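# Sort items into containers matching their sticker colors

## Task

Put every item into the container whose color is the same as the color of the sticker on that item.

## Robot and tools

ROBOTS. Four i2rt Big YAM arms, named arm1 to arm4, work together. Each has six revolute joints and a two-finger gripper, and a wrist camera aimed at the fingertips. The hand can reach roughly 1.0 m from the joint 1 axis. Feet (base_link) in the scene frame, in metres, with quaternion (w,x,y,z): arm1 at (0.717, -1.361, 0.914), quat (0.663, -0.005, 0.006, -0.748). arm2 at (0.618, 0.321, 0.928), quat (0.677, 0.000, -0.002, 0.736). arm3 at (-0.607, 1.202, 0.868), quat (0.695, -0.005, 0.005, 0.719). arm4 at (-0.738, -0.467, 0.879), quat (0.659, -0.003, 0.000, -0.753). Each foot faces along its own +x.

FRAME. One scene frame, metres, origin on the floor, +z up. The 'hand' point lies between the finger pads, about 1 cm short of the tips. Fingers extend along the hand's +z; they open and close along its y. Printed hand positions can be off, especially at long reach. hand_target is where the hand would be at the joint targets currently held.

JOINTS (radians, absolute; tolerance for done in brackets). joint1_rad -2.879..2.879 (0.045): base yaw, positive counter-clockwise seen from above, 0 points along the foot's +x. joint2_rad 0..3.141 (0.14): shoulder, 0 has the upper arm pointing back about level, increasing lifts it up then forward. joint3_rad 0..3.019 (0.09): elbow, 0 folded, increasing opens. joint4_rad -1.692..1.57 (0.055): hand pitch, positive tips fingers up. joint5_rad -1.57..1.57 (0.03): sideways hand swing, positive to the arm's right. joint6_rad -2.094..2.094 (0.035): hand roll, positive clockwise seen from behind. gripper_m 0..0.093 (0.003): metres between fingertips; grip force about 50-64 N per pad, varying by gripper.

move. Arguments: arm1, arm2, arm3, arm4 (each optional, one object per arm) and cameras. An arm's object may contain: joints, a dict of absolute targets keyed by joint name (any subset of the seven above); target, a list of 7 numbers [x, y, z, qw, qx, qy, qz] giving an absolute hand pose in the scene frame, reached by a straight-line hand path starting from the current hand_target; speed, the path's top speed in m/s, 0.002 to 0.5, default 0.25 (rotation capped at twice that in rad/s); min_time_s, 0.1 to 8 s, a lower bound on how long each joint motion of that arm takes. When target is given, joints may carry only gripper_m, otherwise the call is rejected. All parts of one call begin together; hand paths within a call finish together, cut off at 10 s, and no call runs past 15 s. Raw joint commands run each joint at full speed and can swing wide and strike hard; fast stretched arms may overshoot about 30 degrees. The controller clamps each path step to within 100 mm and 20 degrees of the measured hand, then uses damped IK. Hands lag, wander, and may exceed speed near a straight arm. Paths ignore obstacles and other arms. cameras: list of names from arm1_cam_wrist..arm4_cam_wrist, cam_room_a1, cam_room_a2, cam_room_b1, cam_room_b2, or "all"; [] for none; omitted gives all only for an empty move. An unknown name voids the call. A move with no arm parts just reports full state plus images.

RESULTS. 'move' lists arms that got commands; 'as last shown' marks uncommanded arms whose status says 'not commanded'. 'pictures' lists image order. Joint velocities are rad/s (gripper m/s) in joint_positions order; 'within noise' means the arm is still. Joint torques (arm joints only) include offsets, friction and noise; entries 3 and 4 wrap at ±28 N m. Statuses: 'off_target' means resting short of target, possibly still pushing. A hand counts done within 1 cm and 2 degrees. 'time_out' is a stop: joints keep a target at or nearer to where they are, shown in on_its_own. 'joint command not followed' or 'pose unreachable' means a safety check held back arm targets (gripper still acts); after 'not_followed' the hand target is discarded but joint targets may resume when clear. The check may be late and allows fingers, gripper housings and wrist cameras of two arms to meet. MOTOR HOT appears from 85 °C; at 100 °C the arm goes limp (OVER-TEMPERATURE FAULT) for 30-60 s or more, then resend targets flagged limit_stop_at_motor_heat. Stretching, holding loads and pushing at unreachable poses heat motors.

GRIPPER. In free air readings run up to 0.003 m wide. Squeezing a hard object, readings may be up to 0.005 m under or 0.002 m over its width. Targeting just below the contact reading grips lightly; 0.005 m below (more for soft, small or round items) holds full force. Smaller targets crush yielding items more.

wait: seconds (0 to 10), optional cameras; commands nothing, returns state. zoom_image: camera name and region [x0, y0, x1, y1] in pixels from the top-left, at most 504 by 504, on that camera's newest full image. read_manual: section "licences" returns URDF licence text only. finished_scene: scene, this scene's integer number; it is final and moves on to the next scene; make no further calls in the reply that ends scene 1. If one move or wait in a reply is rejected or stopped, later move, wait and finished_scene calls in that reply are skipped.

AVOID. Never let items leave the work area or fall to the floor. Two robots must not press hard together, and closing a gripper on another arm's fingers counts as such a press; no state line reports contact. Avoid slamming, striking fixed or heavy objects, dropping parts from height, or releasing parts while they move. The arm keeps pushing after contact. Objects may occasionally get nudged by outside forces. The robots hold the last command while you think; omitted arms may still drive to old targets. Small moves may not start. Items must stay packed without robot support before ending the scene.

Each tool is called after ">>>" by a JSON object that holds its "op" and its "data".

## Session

>>> {"op": "move", "data": {"arm1": {"joints":{"joint1_rad":1.69,"joint4_rad":-1.49,"joint5_rad":0,"joint6_rad":0},"min_time_s":1.8}, "arm2": {"joints":{"joint1_rad":-1.65,"joint4_rad":-1.5,"joint5_rad":0,"joint6_rad":0},"min_time_s":1.8}, "arm3": {"joints":{"joint1_rad":1.54,"joint4_rad":-1.5,"joint5_rad":0,"joint6_rad":0},"min_time_s":1.8}, "arm4": {"joints":{"joint1_rad":-1.44,"joint4_rad":-1.5,"joint5_rad":0,"joint6_rad":0},"min_time_s":1.8}, "cameras": ["all"]}}

Scene clock: 2.47 s.
Joint torques (N m): arm1=[-0.91 3.02 11.71 2.24 -0.02 -0.03] | arm2=[0.26 0.67 10.63 3.02 0.12 -0.09] | arm3=[2.08 1.44 9.51 1.09 0.13 -0.13] | arm4=[0.67 1.9 8.43 0.9 0.17 0.16]
Motor temperatures (°C): arm1=[20 23 27 23 21 21 21] | arm2=[23 24 26 22 22 20 23] | arm3=[24 23 24 23 24 23 23] | arm4=[22 21 23 22 24 21 24]
Heat: arm1: hottest joint3_rad 27 °C; arm2: hottest joint3_rad 26 °C; arm3: hottest joint1_rad 24 °C; arm4: hottest joint5_rad 24 °C.
move: arm1 done; arm2 done; arm3 done; arm4 done
Joint velocities: within noise
arm1.joint_positions: joint1_rad=+1.683 joint2_rad=+0.618 joint3_rad=+1.332 joint4_rad=-1.509 joint5_rad=+0.001 joint6_rad=+0.008 gripper_m=+0.09398
arm1.joint_status: all done
arm1.hand: x=+0.9394 y=-1.3646 z=+1.3893 quat_wxyz=(-0.371, -0.009, -0.928, +0.000)
arm1.hand_target: x=+0.9409 y=-1.3628 z=+1.4048 quat_wxyz=(-0.392, -0.001, -0.920, -0.001)
arm1.hand_status: not commanded
arm2.joint_positions: joint1_rad=-1.645 joint2_rad=+0.629 joint3_rad=+1.395 joint4_rad=-1.520 joint5_rad=-0.003 joint6_rad=+0.015 gripper_m=+0.09398
arm2.joint_status: all done
arm2.hand: x=+0.8288 y=+0.3214 z=+1.4317 quat_wxyz=(-0.398, -0.002, -0.917, -0.008)
arm2.hand_target: x=+0.8298 y=+0.3196 z=+1.4441 quat_wxyz=(-0.416, +0.002, -0.909, -0.002)
arm2.hand_status: not commanded
arm3.joint_positions: joint1_rad=+1.529 joint2_rad=+0.637 joint3_rad=+1.395 joint4_rad=-1.493 joint5_rad=-0.003 joint6_rad=+0.007 gripper_m=+0.09398
arm3.joint_status: all done
arm3.hand: x=-0.8268 y=+1.2110 z=+1.3740 quat_wxyz=(+0.007, +0.914, -0.009, -0.406)
arm3.hand_target: x=-0.8234 y=+1.2091 z=+1.3823 quat_wxyz=(+0.007, +0.911, -0.001, -0.412)
arm3.hand_status: not commanded
arm4.joint_positions: joint1_rad=-1.436 joint2_rad=+0.641 joint3_rad=+1.438 joint4_rad=-1.488 joint5_rad=-0.003 joint6_rad=-0.014 gripper_m=+0.09398
arm4.joint_status: all done
arm4.hand: x=-0.9526 y=-0.4652 z=+1.4068 quat_wxyz=(+0.000, -0.904, -0.007, +0.428)
arm4.hand_target: x=-0.9479 y=-0.4639 z=+1.4142 quat_wxyz=(-0.001, -0.902, +0.002, +0.432)
arm4.hand_status: not commanded
pictures: arm1_cam_wrist, arm2_cam_wrist, arm3_cam_wrist, arm4_cam_wrist, cam_room_a1, cam_room_a2, cam_room_b1, cam_room_b2
Images, in order (width x height): arm1_cam_wrist 672x504, arm2_cam_wrist 672x504, arm3_cam_wrist 672x504, arm4_cam_wrist 672x504, cam_room_a1 672x504, cam_room_a2 672x504, cam_room_b1 672x504, cam_room_b2 672x504.

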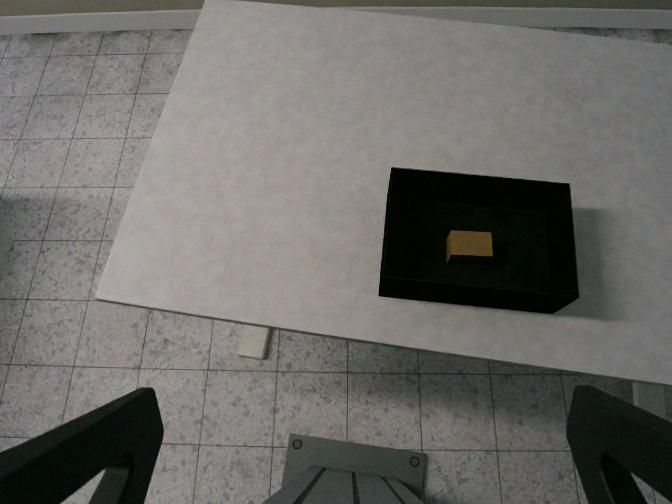

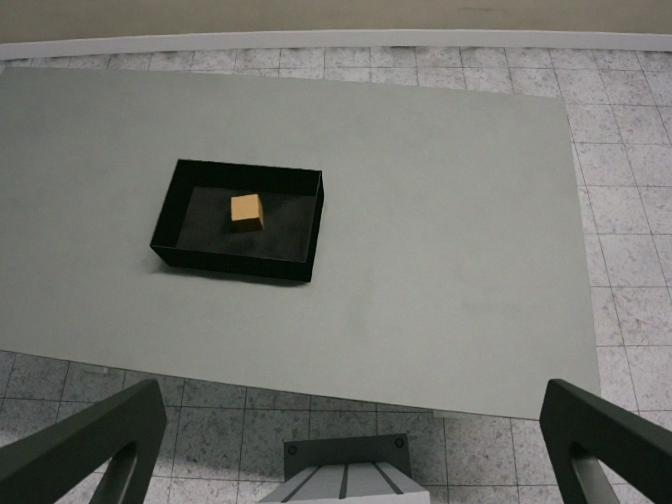

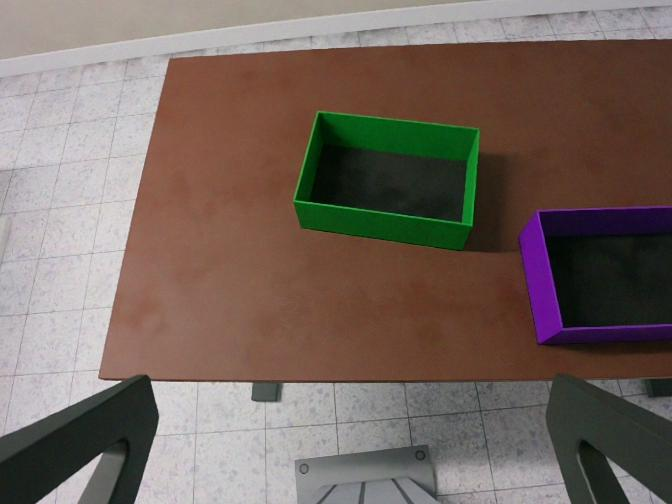

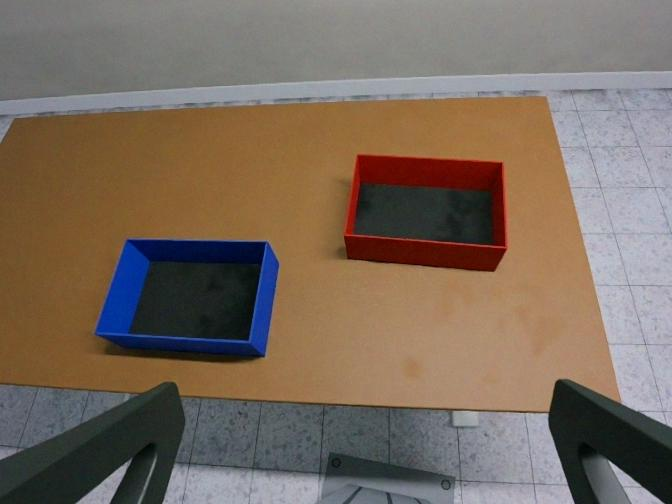

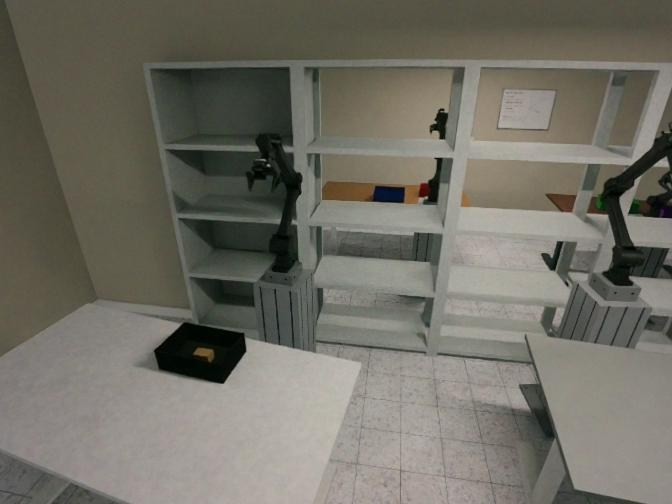

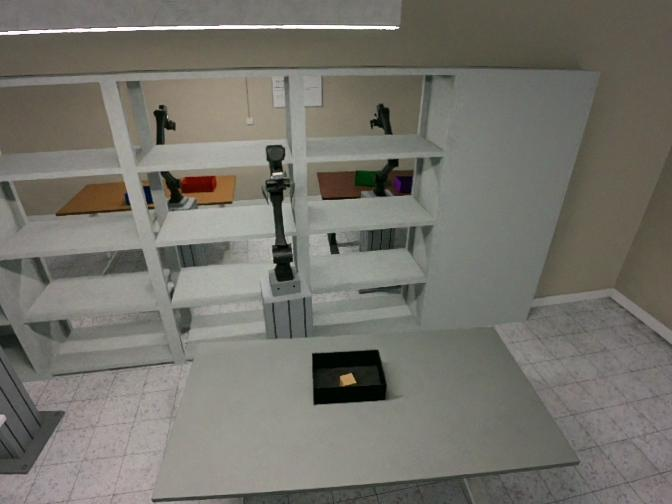

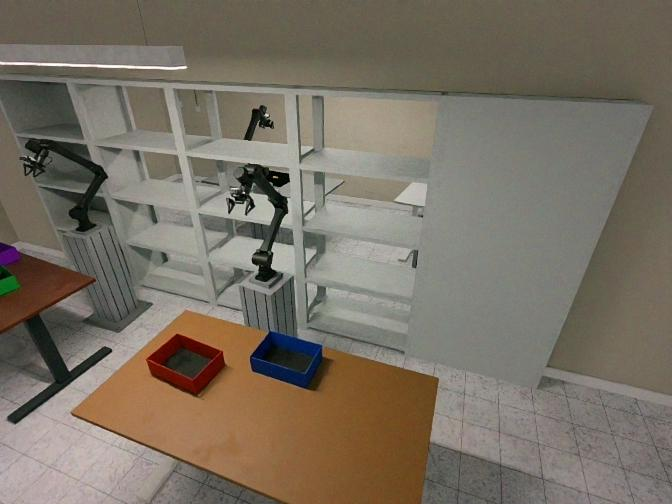

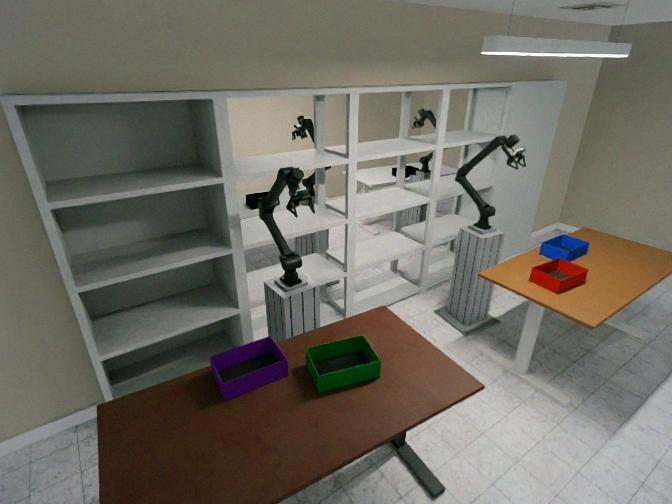

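>>> {"op": "zoom_image", "data": {"camera": "arm1_cam_wrist", "region": [410, 200, 530, 290]}}

>>> {"op": "zoom_image", "data": {"camera": "arm2_cam_wrist", "region": [190, 165, 310, 255]}}

>>> {"op": "zoom_image", "data": {"camera": "cam_room_a1", "region": [150, 310, 260, 390]}}

>>> {"op": "zoom_image", "data": {"camera": "cam_room_a2", "region": [300, 340, 400, 415]}}

Scaled by 4.200.

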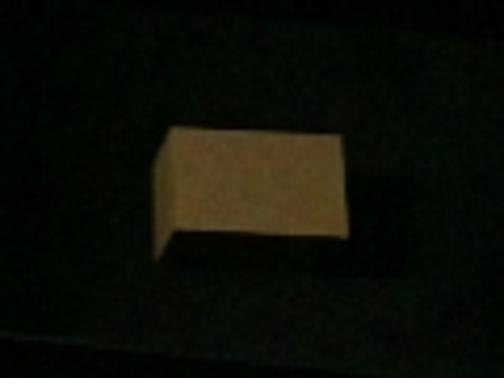

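Scaled by 4.200.

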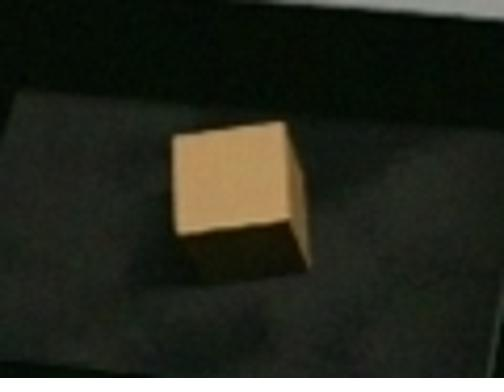

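Scaled by 4.582.

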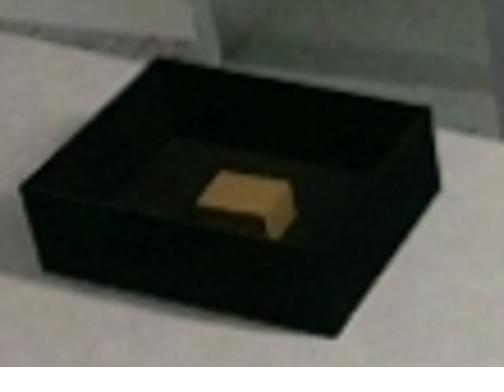

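Scaled by 5.040.

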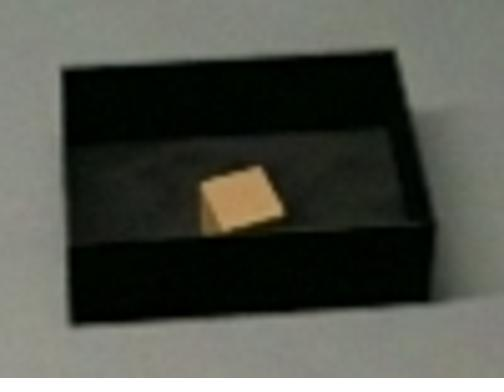

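>>> {"op": "move", "data": {"arm1": {"target":[1.16,-1.578,0.85,0.342,0.0213,0.9397,-0.0078],"speed":0.35}, "arm2": {"target":[1.187,0.545,0.89,0.3412,-0.0656,0.9377,0.0239],"speed":0.35}, "arm3": {"joints":{"joint1_rad":-2.06,"joint2_rad":0.68,"joint3_rad":0.84,"joint4_rad":-1.05,"joint5_rad":0.03,"joint6_rad":0.05},"min_time_s":4}, "arm4": {"joints":{"joint1_rad":1.27,"joint2_rad":0.825,"joint3_rad":0.844,"joint4_rad":-0.9,"joint5_rad":0.08,"joint6_rad":0.09},"min_time_s":4}, "cameras": ["arm1_cam_wrist","arm2_cam_wrist"]}}

Scene clock: 38.87 s.
Joint torques (N m): arm1=[-2.37 -10.34 7.83 1.84 -0.25 -0.05] | arm2=[1.38 -16.85 10.71 2.66 -0.01 0.19] | arm3=[0.5 -0.91 9.21 2.02 0.12 0.02] | arm4=[0.85 -3.14 9.37 1.57 0.22 0.15]
Motor temperatures (°C): arm1=[20 23 30 23 21 21 21] | arm2=[23 24 28 23 22 20 23] | arm3=[24 23 26 23 24 23 23] | arm4=[22 21 28 22 24 21 24]
Heat: arm1: hottest joint3_rad 30 °C; arm2: hottest joint3_rad 28 °C; arm3: hottest joint3_rad 26 °C; arm4: hottest joint3_rad 28 °C.
move: arm1 off_target; arm2 off_target; arm3 done; arm4 done
Joint velocities: within noise
arm1.joint_positions: joint1_rad=+1.130 joint2_rad=+1.828 joint3_rad=+0.667 joint4_rad=+0.183 joint5_rad=-0.330 joint6_rad=-0.406 gripper_m=+0.09398
arm1.joint_status: not commanded
arm1.hand: x=+1.1435 y=-1.5631 z=+0.8380 quat_wxyz=(-0.321, -0.026, -0.947, -0.006)
arm1.hand_target: x=+1.1592 y=-1.5778 z=+0.8505 quat_wxyz=(-0.342, -0.021, -0.940, +0.008)
arm1.hand_status: off_target (0.025 m and 3.0 deg from the pose sent, 0.621 m and 4.0 deg at the start)
arm2.joint_positions: joint1_rad=-1.234 joint2_rad=+1.939 joint3_rad=+0.991 joint4_rad=+0.008 joint5_rad=+0.189 joint6_rad=+0.211 gripper_m=+0.09398
arm2.joint_status: not commanded
arm2.hand: x=+1.1690 y=+0.5311 z=+0.8810 quat_wxyz=(-0.322, +0.070, -0.944, -0.012)
arm2.hand_target: x=+1.1859 y=+0.5447 z=+0.8907 quat_wxyz=(-0.341, +0.066, -0.937, -0.024)
arm2.hand_status: off_target (0.024 m and 2.7 deg from the pose sent, 0.687 m and 10.5 deg at the start)
arm3.joint_positions: joint1_rad=-2.051 joint2_rad=+0.673 joint3_rad=+0.845 joint4_rad=-1.066 joint5_rad=+0.029 joint6_rad=+0.043 gripper_m=+0.09400
arm3.joint_status: all done
arm3.hand: x=-0.3393 y=+1.0724 z=+1.1617 quat_wxyz=(-0.325, -0.230, -0.913, +0.086)
arm3.hand_target: x=-0.3374 y=+1.0681 z=+1.1594 quat_wxyz=(-0.326, -0.238, -0.911, +0.087)
arm3.hand_status: not commanded
arm4.joint_positions: joint1_rad=+1.271 joint2_rad=+0.814 joint3_rad=+0.842 joint4_rad=-0.918 joint5_rad=+0.076 joint6_rad=+0.076 gripper_m=+0.09399
arm4.joint_status: all done
arm4.hand: x=-0.4260 y=-0.6246 z=+1.1490 quat_wxyz=(-0.320, -0.249, -0.909, +0.097)
arm4.hand_target: x=-0.4216 y=-0.6276 z=+1.1491 quat_wxyz=(-0.324, -0.256, -0.905, +0.097)
arm4.hand_status: not commanded
Images, in order (width x height): arm1_cam_wrist 672x504, arm2_cam_wrist 672x504.

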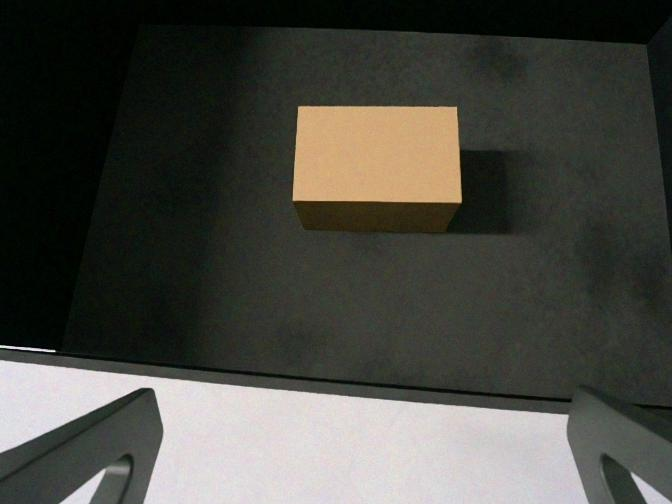

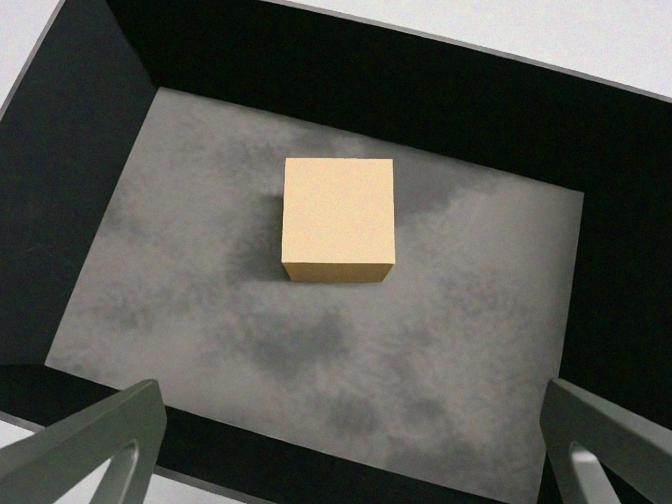

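>>> {"op": "move", "data": {"arm1": {"target":[1.262,-1.592,0.736,0.342,0.0213,0.9397,-0.0078],"speed":0.2}, "arm2": {"target":[1.266,0.560,0.763,0.3412,-0.0656,0.9377,0.0239],"speed":0.2}, "cameras": ["arm1_cam_wrist","arm2_cam_wrist"]}}

Scene clock: 60.03 s.
Joint torques (N m): arm1=[-1.73 -9.76 4.93 1.1 0.35 -0.12] | arm2=[0.26 -19.9 9.88 2.62 -0.05 -0.06] | arm3=[0.56 -1.08 9.24 1.95 0.13 0.01] | arm4=[0.91 -2.9 9.42 1.62 0.26 0.17]
Motor temperatures (°C): arm1=[20 23 30 23 22 21 21] | arm2=[23 25 29 23 22 20 23] | arm3=[24 23 26 23 24 23 23] | arm4=[22 21 31 22 24 21 24]
Heat: arm1: hottest joint3_rad 30 °C; arm2: hottest joint3_rad 29 °C; arm3: hottest joint3_rad 26 °C; arm4: hottest joint3_rad 31 °C.
move: arm1 off_target; arm2 off_target
Joint velocities: within noise
arm1.joint_positions: joint1_rad=+1.207 joint2_rad=+2.194 joint3_rad=+1.026 joint4_rad=+0.329 joint5_rad=-0.292 joint6_rad=-0.323 gripper_m=+0.09398
arm1.joint_status: not commanded
arm1.hand: x=+1.2769 y=-1.6001 z=+0.7725 quat_wxyz=(-0.372, -0.023, -0.928, +0.013)
arm1.hand_target: x=+1.2602 y=-1.5913 z=+0.7379 quat_wxyz=(-0.342, -0.021, -0.940, +0.008)
arm1.hand_status: off_target (0.040 m and 3.7 deg from the pose sent, 0.159 m and 3.0 deg at the start)
arm2.joint_positions: joint1_rad=-1.253 joint2_rad=+2.327 joint3_rad=+1.288 joint4_rad=+0.118 joint5_rad=+0.169 joint6_rad=+0.208 gripper_m=+0.09398
arm2.joint_status: not commanded
arm2.hand: x=+1.2496 y=+0.5574 z=+0.7647 quat_wxyz=(-0.329, +0.064, -0.942, -0.021)
arm2.hand_target: x=+1.2653 y=+0.5596 z=+0.7634 quat_wxyz=(-0.341, +0.066, -0.937, -0.024)
arm2.hand_status: off_target (0.017 m and 1.6 deg from the pose sent, 0.155 m and 2.7 deg at the start)
arm3, arm4: as last shown
Images, in order (width x height): arm1_cam_wrist 672x504, arm2_cam_wrist 672x504.

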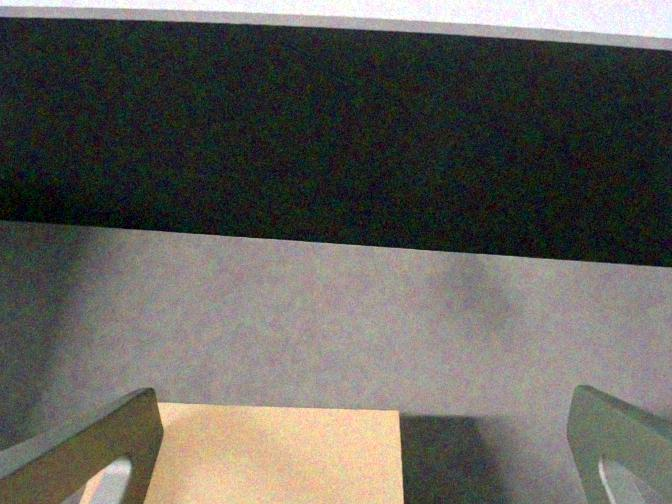

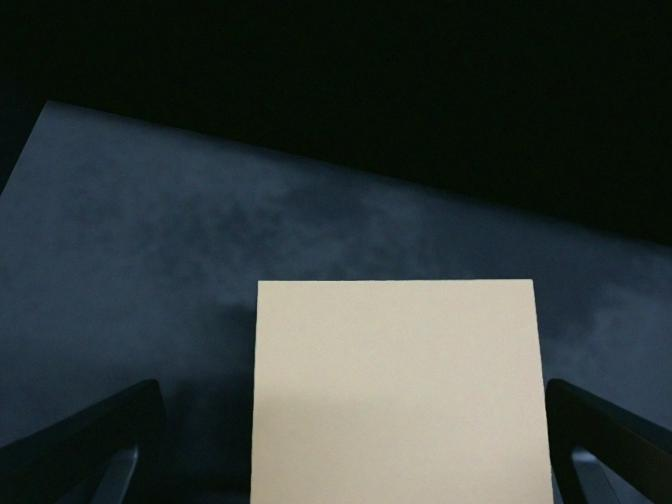

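>>> {"op": "move", "data": {"arm1": {"target":[1.23,-1.580,0.81,0.342,0.0213,0.9397,-0.0078],"speed":0.15}, "arm2": {"joints":{"gripper_m":0.042}}, "cameras": ["arm1_cam_wrist","arm2_cam_wrist"]}}

Scene clock: 67.93 s.
Joint torques (N m): arm1=[-2.61 -14.04 5.42 1.09 -0.11 -0.07] | arm2=[0.15 -19.9 9.88 2.59 0.01 -0.05] | arm3=[0.67 -0.91 9.22 1.98 0.13 0.01] | arm4=[0.32 -2.55 9.44 1.63 0.24 0.15]
Motor temperatures (°C): arm1=[20 24 29 23 22 21 21] | arm2=[23 25 29 23 22 20 23] | arm3=[24 23 26 23 24 23 23] | arm4=[22 21 32 22 24 21 24]
Heat: arm1: hottest joint3_rad 29 °C; arm2: hottest joint3_rad 29 °C; arm3: hottest joint3_rad 26 °C; arm4: hottest joint3_rad 32 °C.
move: arm1 done; arm2 off_target
Joint velocities: within noise
arm1.joint_positions: joint1_rad=+1.207 joint2_rad=+2.035 joint3_rad=+0.883 joint4_rad=+0.241 joint5_rad=-0.284 joint6_rad=-0.339 gripper_m=+0.09398
arm1.joint_status: not commanded
arm1.hand: x=+1.2293 y=-1.5765 z=+0.8045 quat_wxyz=(-0.340, -0.023, -0.940, +0.004)
arm1.hand_target: x=+1.2301 y=-1.5800 z=+0.8100 quat_wxyz=(-0.342, -0.021, -0.939, +0.008)
arm1.hand_status: done (0.007 m and 0.5 deg from the pose sent, 0.063 m and 3.7 deg at the start)
arm2.joint_positions: joint1_rad=-1.253 joint2_rad=+2.327 joint3_rad=+1.288 joint4_rad=+0.119 joint5_rad=+0.167 joint6_rad=+0.208 gripper_m=+0.05334
arm2.joint_status: gripper_m off_target (ended at +0.05337, target +0.04200)
arm2.hand: x=+1.2497 y=+0.5575 z=+0.7647 quat_wxyz=(-0.329, +0.064, -0.942, -0.022)
arm2.hand_target: x=+1.2652 y=+0.5595 z=+0.7634 quat_wxyz=(-0.341, +0.066, -0.937, -0.024)
arm2.hand_status: not commanded
arm3, arm4: as last shown
Images, in order (width x height): arm1_cam_wrist 672x504, arm2_cam_wrist 672x504.

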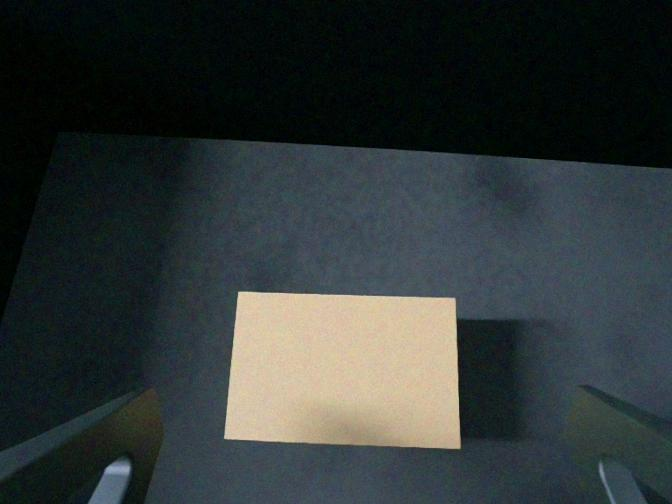

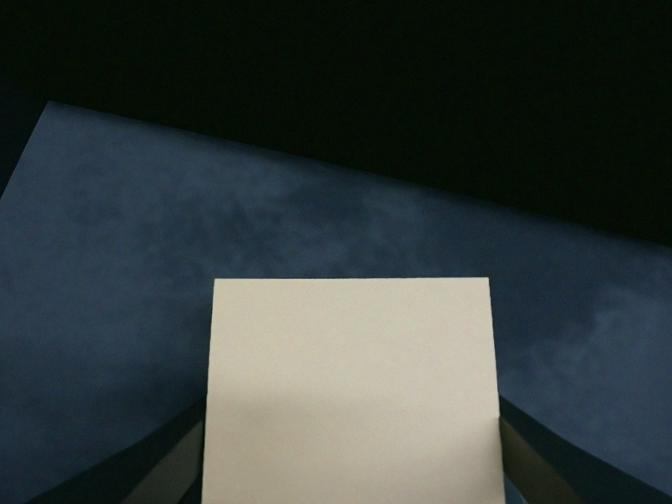

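>>> {"op": "move", "data": {"arm1": {"target":[1.248,-1.578,0.734,0.3417,0.041,0.939,-0.0149],"speed":0.12}, "arm2": {"target":[1.25,0.56,0.93,0.3412,-0.0656,0.9377,0.0239],"speed":0.2}, "cameras": ["arm1_cam_wrist","arm2_cam_wrist","cam_room_a2"]}}

>>> {"op": "zoom_image", "data": {"camera": "cam_room_a2", "region": [280, 280, 400, 400]}}

Scene clock: 79.60 s.
Joint torques (N m): arm1=[-1.67 -11.81 5.33 1.8 -0.06 0.08] | arm2=[0.97 -21.3 8.29 1.58 0.31 0.04] | arm3=[0.5 -0.79 9.24 1.99 0.12 0.01] | arm4=[0.91 -3.02 9.4 1.7 0.26 0.21]
Motor temperatures (°C): arm1=[20 24 29 23 22 21 21] | arm2=[23 26 29 23 22 20 23] | arm3=[24 23 27 23 24 23 23] | arm4=[22 21 33 22 24 21 24]
Heat: arm1: hottest joint3_rad 29 °C; arm2: hottest joint3_rad 29 °C; arm3: hottest joint3_rad 27 °C; arm4: hottest joint3_rad 33 °C.
move: arm1 done; arm2 done
Joint velocities: within noise
arm1.joint_positions: joint1_rad=+1.226 joint2_rad=+2.220 joint3_rad=+0.955 joint4_rad=+0.375 joint5_rad=-0.241 joint6_rad=-0.294 gripper_m=+0.09398
arm1.joint_status: not commanded
arm1.hand: x=+1.2449 y=-1.5804 z=+0.7428 quat_wxyz=(-0.342, -0.040, -0.939, +0.016)
arm1.hand_target: x=+1.2478 y=-1.5779 z=+0.7342 quat_wxyz=(-0.342, -0.041, -0.939, +0.015)
arm1.hand_status: done (0.010 m and 0.2 deg from the pose sent, 0.073 m and 2.4 deg at the start)
arm2.joint_positions: joint1_rad=-1.253 joint2_rad=+1.997 joint3_rad=+1.264 joint4_rad=-0.144 joint5_rad=+0.168 joint6_rad=+0.208 gripper_m=+0.05334
arm2.joint_status: not commanded
arm2.hand: x=+1.2564 y=+0.5598 z=+0.9329 quat_wxyz=(-0.348, +0.061, -0.935, -0.028)
arm2.hand_target: x=+1.2502 y=+0.5599 z=+0.9301 quat_wxyz=(-0.341, +0.066, -0.937, -0.024)
arm2.hand_status: done (0.007 m and 1.0 deg from the pose sent, 0.165 m and 1.5 deg at the start)
arm3, arm4: as last shown
Images, in order (width x height): arm1_cam_wrist 672x504, arm2_cam_wrist 672x504, cam_room_a2 672x504.

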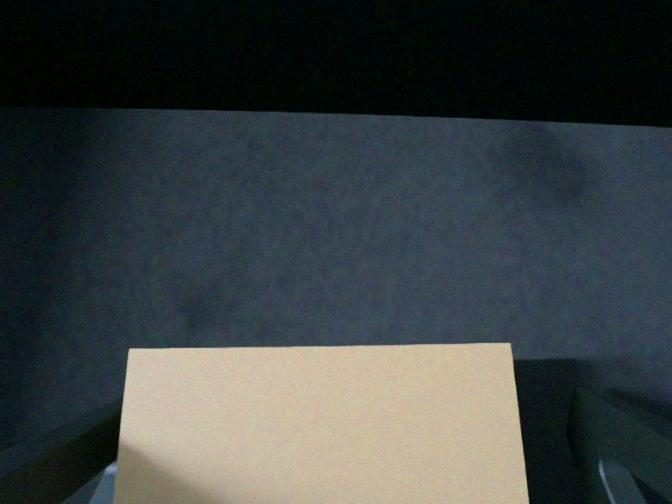

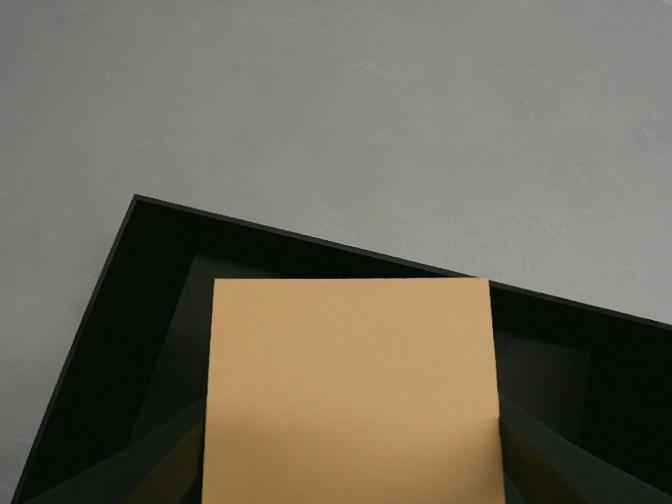

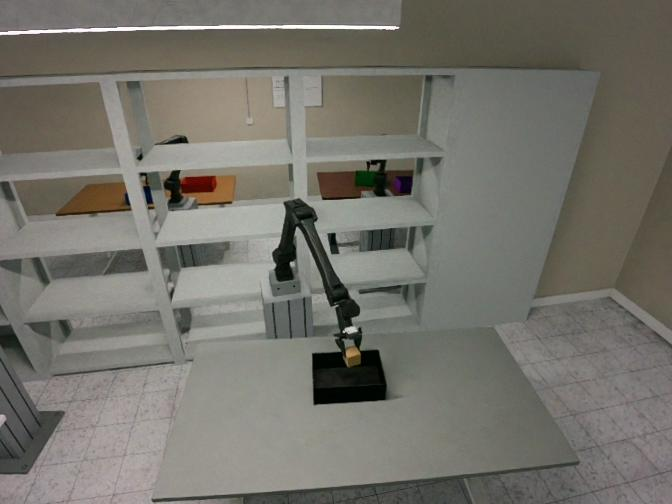

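Scaled by 4.200.

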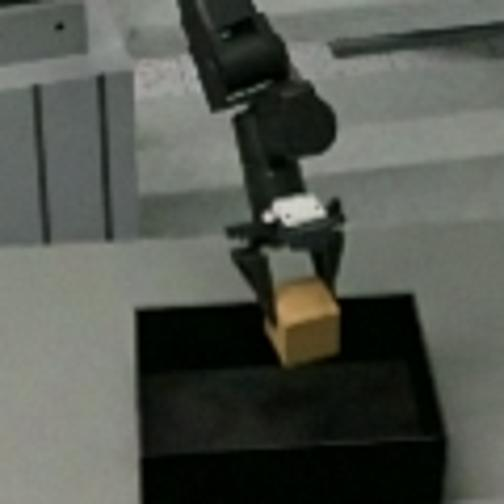

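>>> {"op": "move", "data": {"arm1": {"joints":{"gripper_m":0.062}}}}

>>> {"op": "move", "data": {"arm1": {"target":[1.24,-1.578,0.92,0.3417,0.041,0.939,-0.0149],"speed":0.25}, "arm2": {"target":[1.05,0.48,1.25,0.864,-0.0349,0.4988,0.0604],"speed":0.35}, "cameras": ["arm1_cam_wrist","cam_room_a2","cam_room_a1"]}}

>>> {"op": "zoom_image", "data": {"camera": "cam_room_a2", "region": [260, 220, 400, 360]}}

>>> {"op": "zoom_image", "data": {"camera": "cam_room_a1", "region": [150, 250, 290, 390]}}

Scene clock: 91.60 s.
Joint torques (N m): arm1=[-1.38 -12.04 5.27 1.74 -0.05 0.13] | arm2=[1.08 -21.25 8.31 1.57 0.3 0.04] | arm3=[0.67 -0.79 9.25 1.96 0.12 0.02] | arm4=[0.67 -2.9 9.46 1.57 0.25 0.14]
Motor temperatures (°C): arm1=[20 24 29 23 21 21 21] | arm2=[23 26 30 23 22 20 24] | arm3=[24 23 27 23 24 23 23] | arm4=[22 21 33 22 24 21 24]
Heat: arm1: hottest joint3_rad 29 °C; arm2: hottest joint3_rad 30 °C; arm3: hottest joint3_rad 27 °C; arm4: hottest joint3_rad 33 °C.
move: arm1 off_target
Joint velocities: within noise
arm1.joint_positions: joint1_rad=+1.226 joint2_rad=+2.220 joint3_rad=+0.955 joint4_rad=+0.375 joint5_rad=-0.240 joint6_rad=-0.292 gripper_m=+0.06898
arm1.joint_status: gripper_m off_target (ended at +0.06901, target +0.06200)
arm1.hand: x=+1.2450 y=-1.5806 z=+0.7429 quat_wxyz=(-0.342, -0.041, -0.939, +0.017)
arm1.hand_target: x=+1.2478 y=-1.5780 z=+0.7343 quat_wxyz=(-0.342, -0.041, -0.939, +0.015)
arm1.hand_status: not commanded
arm2, arm3, arm4: as last shown
pictures: none

Scene clock: 94.37 s.
Joint torques (N m): arm1=[-2.02 -13.33 8.38 0.81 -0.19 -0.01] | arm2=[0.97 -11.05 6.43 3.08 -0.31 -0.07] | arm3=[0.62 -0.91 9.22 1.95 0.12 0.02] | arm4=[0.56 -2.78 9.37 1.65 0.27 0.19]
Motor temperatures (°C): arm1=[20 24 29 23 21 21 21] | arm2=[23 26 30 23 22 20 24] | arm3=[24 23 27 23 24 23 23] | arm4=[22 21 34 22 24 21 24]
Heat: arm1: hottest joint3_rad 29 °C; arm2: hottest joint3_rad 30 °C; arm3: hottest joint3_rad 27 °C; arm4: hottest joint3_rad 34 °C.
move: arm1 off_target; arm2 done
Joint velocities: within noise
arm1.joint_positions: joint1_rad=+1.226 joint2_rad=+1.776 joint3_rad=+0.902 joint4_rad=-0.039 joint5_rad=-0.242 joint6_rad=-0.292 gripper_m=+0.06899
arm1.joint_status: not commanded
arm1.hand: x=+1.2357 y=-1.5747 z=+0.9075 quat_wxyz=(-0.333, -0.043, -0.942, +0.011)
arm1.hand_target: x=+1.2400 y=-1.5780 z=+0.9199 quat_wxyz=(-0.342, -0.041, -0.939, +0.015)
arm1.hand_status: off_target (0.014 m and 1.1 deg from the pose sent, 0.177 m and 0.2 deg at the start)
arm2.joint_positions: joint1_rad=-1.200 joint2_rad=+1.458 joint3_rad=+0.467 joint4_rad=+1.508 joint5_rad=+0.278 joint6_rad=-0.150 gripper_m=+0.05333
arm2.joint_status: not commanded
arm2.hand: x=+1.0571 y=+0.4813 z=+1.2435 quat_wxyz=(-0.857, +0.033, -0.510, -0.062)
arm2.hand_target: x=+1.0501 y=+0.4800 z=+1.2499 quat_wxyz=(-0.864, +0.035, -0.499, -0.060)
arm2.hand_status: done (0.010 m and 1.5 deg from the pose sent, 0.387 m and 79.2 deg at the start)
arm3, arm4: as last shown
pictures: arm1_cam_wrist, cam_room_a1, cam_room_a2
Images, in order (width x height): arm1_cam_wrist 672x504, cam_room_a1 672x504, cam_room_a2 672x504.

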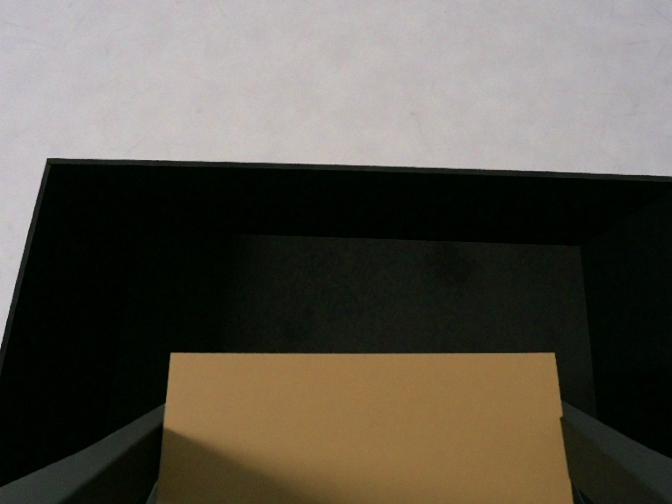

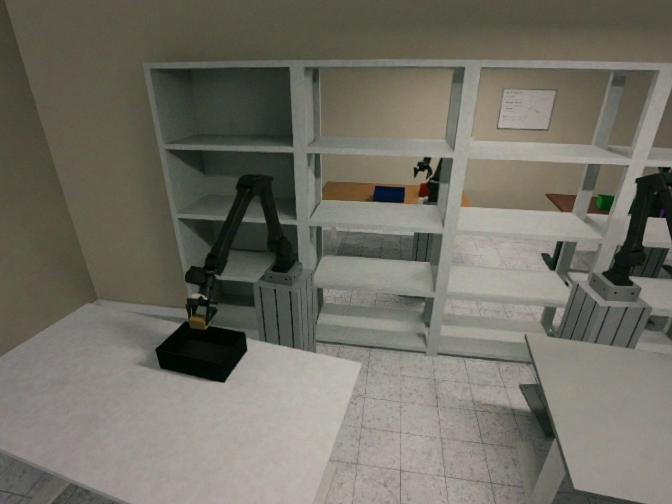

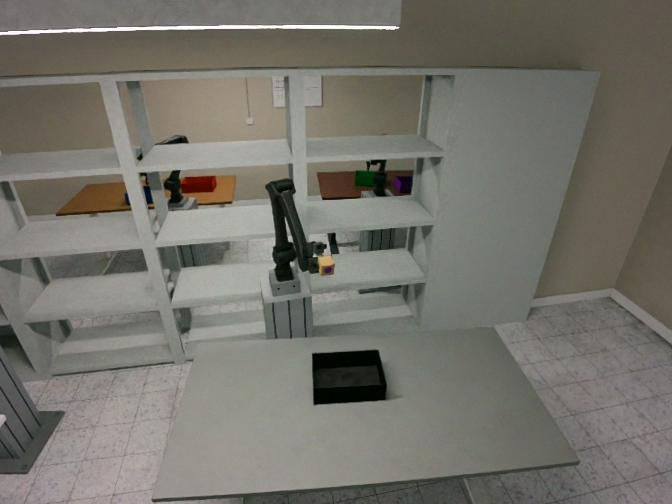

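Scaled by 3.600.

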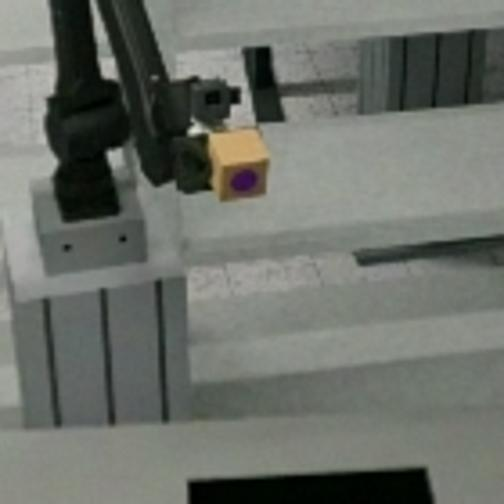

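Scaled by 3.600.

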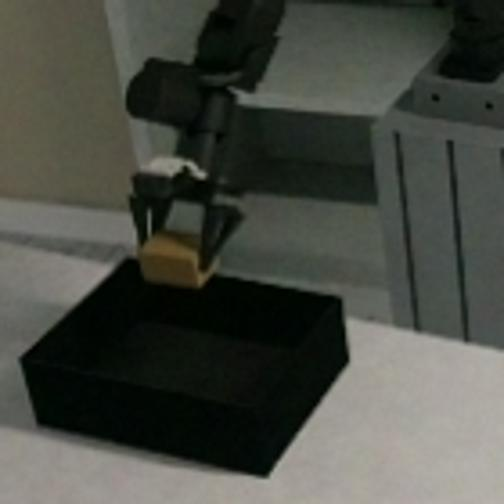

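>>> {"op": "move", "data": {"arm1": {"target":[1.05,-1.47,1.25,0.8652,0.0218,0.4995,-0.0378],"speed":0.35}, "arm2": {"target":[0.96,0.40,1.15,0.3398,-0.1064,0.934,0.0387],"speed":0.35}, "cameras": ["cam_room_a1"]}}

>>> {"op": "zoom_image", "data": {"camera": "cam_room_a1", "region": [190, 160, 330, 300]}}

Scene clock: 106.77 s.
Joint torques (N m): arm1=[-0.5 -1.26 8.29 2.06 0.26 0.13] | arm2=[0.15 -3.72 17.25 1.48 -0.18 -0.08] | arm3=[0.73 -1.03 9.26 1.99 0.12 0.02] | arm4=[1.03 -2.96 9.33 1.74 0.22 0.2]
Motor temperatures (°C): arm1=[20 24 29 23 21 21 22] | arm2=[23 26 30 23 22 20 24] | arm3=[24 23 27 23 24 23 23] | arm4=[22 21 34 22 24 21 24]
Heat: arm1: hottest joint3_rad 29 °C; arm2: hottest joint3_rad 30 °C; arm3: hottest joint3_rad 27 °C; arm4: hottest joint3_rad 34 °C.
move: arm1 done; arm2 off_target
Joint velocities: within noise
arm1.joint_positions: joint1_rad=+1.191 joint2_rad=+1.007 joint3_rad=+0.199 joint4_rad=+1.356 joint5_rad=-0.345 joint6_rad=+0.205 gripper_m=+0.06899
arm1.joint_status: not commanded
arm1.hand: x=+1.0524 y=-1.4753 z=+1.2433 quat_wxyz=(-0.858, -0.027, -0.511, +0.043)
arm1.hand_target: x=+1.0499 y=-1.4701 z=+1.2500 quat_wxyz=(-0.865, -0.022, -0.500, +0.038)
arm1.hand_status: done (0.009 m and 1.7 deg from the pose sent, 0.403 m and 81.1 deg at the start)
arm2.joint_positions: joint1_rad=-1.413 joint2_rad=+0.807 joint3_rad=+0.637 joint4_rad=-0.754 joint5_rad=+0.012 joint6_rad=+0.019 gripper_m=+0.05333
arm2.joint_status: not commanded
arm2.hand: x=+0.9432 y=+0.3980 z=+1.1175 quat_wxyz=(-0.317, +0.103, -0.942, -0.037)
arm2.hand_target: x=+0.9585 y=+0.3997 z=+1.1499 quat_wxyz=(-0.340, +0.106, -0.933, -0.038)
arm2.hand_status: off_target (0.037 m and 2.8 deg from the pose sent, 0.157 m and 78.7 deg at the start)
arm3, arm4: as last shown
Images, in order (width x height): cam_room_a1 672x504.

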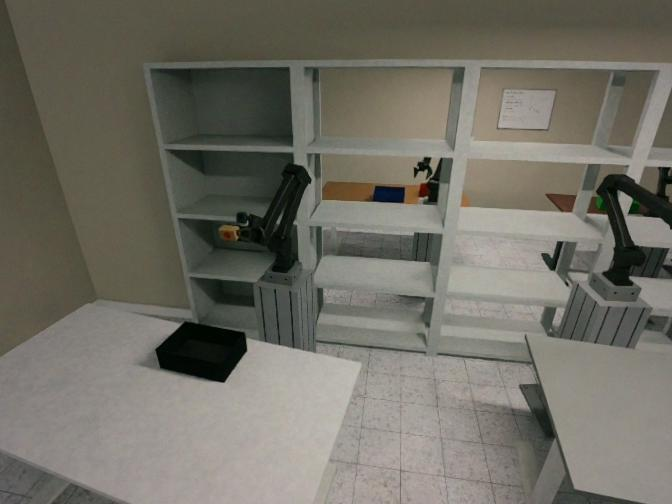

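Scaled by 3.600.

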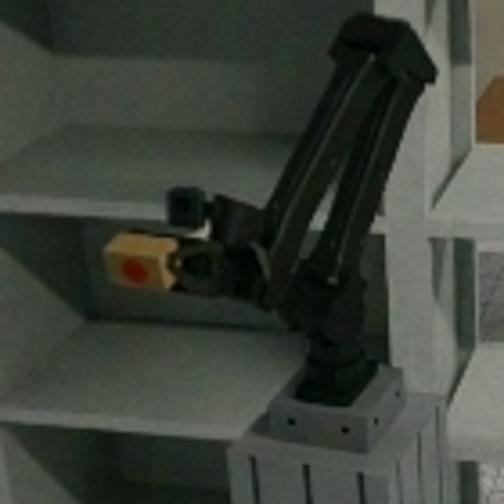

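>>> {"op": "move", "data": {"arm1": {"target":[1.05,-1.455,1.15,0.3382,0.1389,0.9297,-0.0505],"speed":0.4}, "arm2": {"joints":{"joint1_rad":0.78},"min_time_s":2.6}}}

>>> {"op": "move", "data": {"arm1": {"joints":{"joint1_rad":-2.02},"min_time_s":3.2}, "arm2": {"target":[0.0,0.86,1.12,0.0888,-0.9078,0.2441,0.3303],"speed":0.25}}}

>>> {"op": "move", "data": {"arm1": {"target":[0.0,-0.885,1.14,0.0963,-0.902,0.2646,0.3282],"speed":0.25}, "arm2": {"target":[0.0,0.86,1.045,0.0888,-0.9078,0.2441,0.3303],"speed":0.12}, "cameras": ["arm1_cam_wrist","arm2_cam_wrist"]}}

Scene clock: 118.57 s.
Joint torques (N m): arm1=[-1.14 -0.5 17.57 0.96 0.15 0.14] | arm2=[0.85 -3.72 17.22 1.47 -0.07 -0.06] | arm3=[0.5 -0.97 9.21 1.92 0.12 0.02] | arm4=[0.79 -3.31 9.29 1.62 0.25 0.18]
Motor temperatures (°C): arm1=[20 24 30 23 21 21 22] | arm2=[23 25 32 23 22 20 24] | arm3=[24 23 27 23 24 23 23] | arm4=[22 21 34 22 24 21 24]
Heat: arm1: hottest joint3_rad 30 °C; arm2: hottest joint3_rad 32 °C; arm3: hottest joint3_rad 27 °C; arm4: hottest joint3_rad 34 °C.
move: arm1 off_target; arm2 done
Joint velocities: within noise
arm1.joint_positions: joint1_rad=+1.413 joint2_rad=+0.766 joint3_rad=+0.663 joint4_rad=-0.813 joint5_rad=+0.014 joint6_rad=+0.015 gripper_m=+0.06899
arm1.joint_status: not commanded
arm1.hand: x=+1.0339 y=-1.4539 z=+1.1148 quat_wxyz=(-0.310, -0.141, -0.939, +0.049)
arm1.hand_target: x=+1.0483 y=-1.4546 z=+1.1498 quat_wxyz=(-0.339, -0.139, -0.929, +0.050)
arm1.hand_status: off_target (0.039 m and 3.4 deg from the pose sent, 0.095 m and 79.1 deg at the start)
arm2.joint_positions: joint1_rad=+0.778 joint2_rad=+0.807 joint3_rad=+0.637 joint4_rad=-0.754 joint5_rad=+0.010 joint6_rad=+0.018 gripper_m=+0.05334
arm2.joint_status: all done
arm2.hand: x=+0.3646 y=+0.5395 z=+1.1168 quat_wxyz=(-0.113, +0.886, -0.338, -0.297)
arm2.hand_target: x=+0.3524 y=+0.5487 z=+1.1493 quat_wxyz=(-0.123, +0.881, -0.328, -0.319)
arm2.hand_status: not commanded
arm3, arm4: as last shown
pictures: none

Scene clock: 122.10 s.
Joint torques (N m): arm1=[-2.02 -0.09 17.74 1.01 0 0.08] | arm2=[-0.09 -22.83 17.26 1.44 -0.34 -0.08] | arm3=[0.56 -0.97 9.22 1.98 0.11 0.01] | arm4=[0.62 -2.73 9.37 1.68 0.28 0.18]
Motor temperatures (°C): arm1=[20 24 30 23 21 21 22] | arm2=[23 25 33 23 22 20 24] | arm3=[24 23 27 23 24 23 23] | arm4=[22 21 35 22 24 21 24]
Heat: arm1: hottest joint3_rad 30 °C; arm2: hottest joint3_rad 33 °C; arm3: hottest joint3_rad 27 °C; arm4: hottest joint3_rad 35 °C.
move: arm1 done; arm2 off_target
Joint velocities: within noise
arm1.joint_positions: joint1_rad=-2.015 joint2_rad=+0.766 joint3_rad=+0.663 joint4_rad=-0.813 joint5_rad=+0.017 joint6_rad=+0.016 gripper_m=+0.06902
arm1.joint_status: all done
arm1.hand: x=+0.4462 y=-1.1835 z=+1.1247 quat_wxyz=(+0.094, -0.904, +0.274, +0.315)
arm1.hand_target: x=+0.4363 y=-1.1749 z=+1.1601 quat_wxyz=(+0.101, -0.892, +0.277, +0.342)
arm1.hand_status: not commanded
arm2.joint_positions: joint1_rad=+0.747 joint2_rad=+2.110 joint3_rad=+1.981 joint4_rad=-0.786 joint5_rad=-0.141 joint6_rad=-0.155 gripper_m=+0.05334
arm2.joint_status: not commanded
arm2.hand: x=+0.0077 y=+0.8436 z=+1.1048 quat_wxyz=(-0.080, +0.911, -0.250, -0.318)
arm2.hand_target: x=+0.0012 y=+0.8589 z=+1.1199 quat_wxyz=(-0.089, +0.907, -0.244, -0.331)
arm2.hand_status: off_target (0.024 m and 1.9 deg from the pose sent, 0.486 m and 12.0 deg at the start)
arm3.joint_positions: joint1_rad=-2.051 joint2_rad=+0.673 joint3_rad=+0.845 joint4_rad=-1.066 joint5_rad=+0.029 joint6_rad=+0.043 gripper_m=+0.09400
arm3.joint_status: not commanded
arm3.hand: x=-0.3393 y=+1.0724 z=+1.1617 quat_wxyz=(-0.325, -0.230, -0.913, +0.086)
arm3.hand_target: x=-0.3374 y=+1.0681 z=+1.1594 quat_wxyz=(-0.326, -0.238, -0.911, +0.087)
arm3.hand_status: not commanded
arm4.joint_positions: joint1_rad=+1.271 joint2_rad=+0.814 joint3_rad=+0.842 joint4_rad=-0.918 joint5_rad=+0.076 joint6_rad=+0.076 gripper_m=+0.09399
arm4.joint_status: not commanded
arm4.hand: x=-0.4260 y=-0.6246 z=+1.1490 quat_wxyz=(-0.320, -0.249, -0.909, +0.097)
arm4.hand_target: x=-0.4216 y=-0.6276 z=+1.1491 quat_wxyz=(-0.324, -0.256, -0.905, +0.097)
arm4.hand_status: not commanded
pictures: none

Scene clock: 125.23 s.
Joint torques (N m): arm1=[-2.43 -20.89 17.95 1.05 -0.04 -0.04] | arm2=[-0.09 -22.42 10.62 2.96 -0.33 -0.08] | arm3=[0.62 -0.91 9.24 1.96 0.12 0.02] | arm4=[0.56 -2.96 9.33 1.68 0.24 0.18]
Motor temperatures (°C): arm1=[20 24 31 23 21 21 22] | arm2=[23 25 33 23 22 20 24] | arm3=[24 23 27 23 24 23 23] | arm4=[22 21 35 22 24 21 24]
Heat: arm1: hottest joint3_rad 31 °C; arm2: hottest joint3_rad 33 °C; arm3: hottest joint3_rad 27 °C; arm4: hottest joint3_rad 35 °C.
move: arm1 off_target; arm2 off_target
Joint velocities: within noise
arm1.joint_positions: joint1_rad=-2.023 joint2_rad=+2.291 joint3_rad=+2.328 joint4_rad=-0.976 joint5_rad=-0.001 joint6_rad=-0.007 gripper_m=+0.06902
arm1.joint_status: not commanded
arm1.hand: x=+0.0053 y=-0.9001 z=+1.1104 quat_wxyz=(+0.087, -0.910, +0.265, +0.305)
arm1.hand_target: x=+0.0019 y=-0.8862 z=+1.1402 quat_wxyz=(+0.097, -0.901, +0.264, +0.329)
arm1.hand_status: off_target (0.034 m and 3.0 deg from the pose sent, 0.537 m and 1.9 deg at the start)
arm2.joint_positions: joint1_rad=+0.747 joint2_rad=+2.142 joint3_rad=+1.932 joint4_rad=-0.654 joint5_rad=-0.142 joint6_rad=-0.155 gripper_m=+0.05334
arm2.joint_status: not commanded
arm2.hand: x=-0.0026 y=+0.8529 z=+1.0739 quat_wxyz=(-0.091, +0.904, -0.245, -0.339)
arm2.hand_target: x=+0.0008 y=+0.8591 z=+1.0453 quat_wxyz=(-0.089, +0.908, -0.244, -0.330)
arm2.hand_status: off_target (0.030 m and 1.2 deg from the pose sent, 0.063 m and 1.9 deg at the start)
arm3, arm4: as last shown
Images, in order (width x height): arm1_cam_wrist 672x504, arm2_cam_wrist 672x504.

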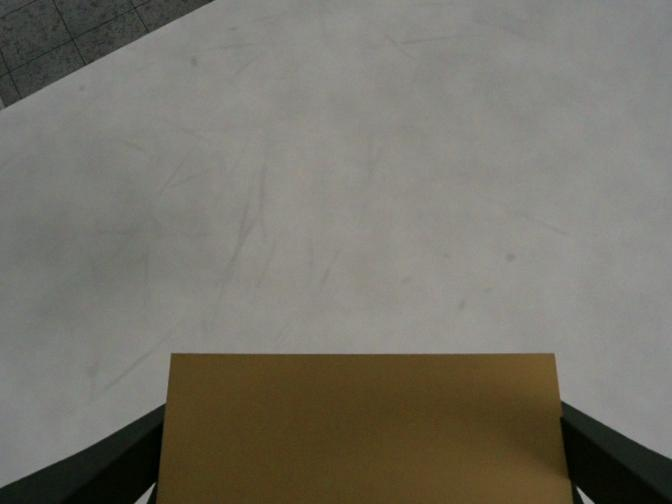

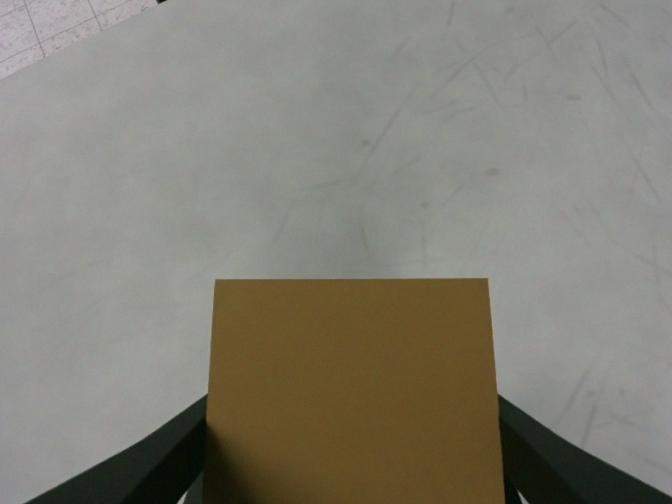

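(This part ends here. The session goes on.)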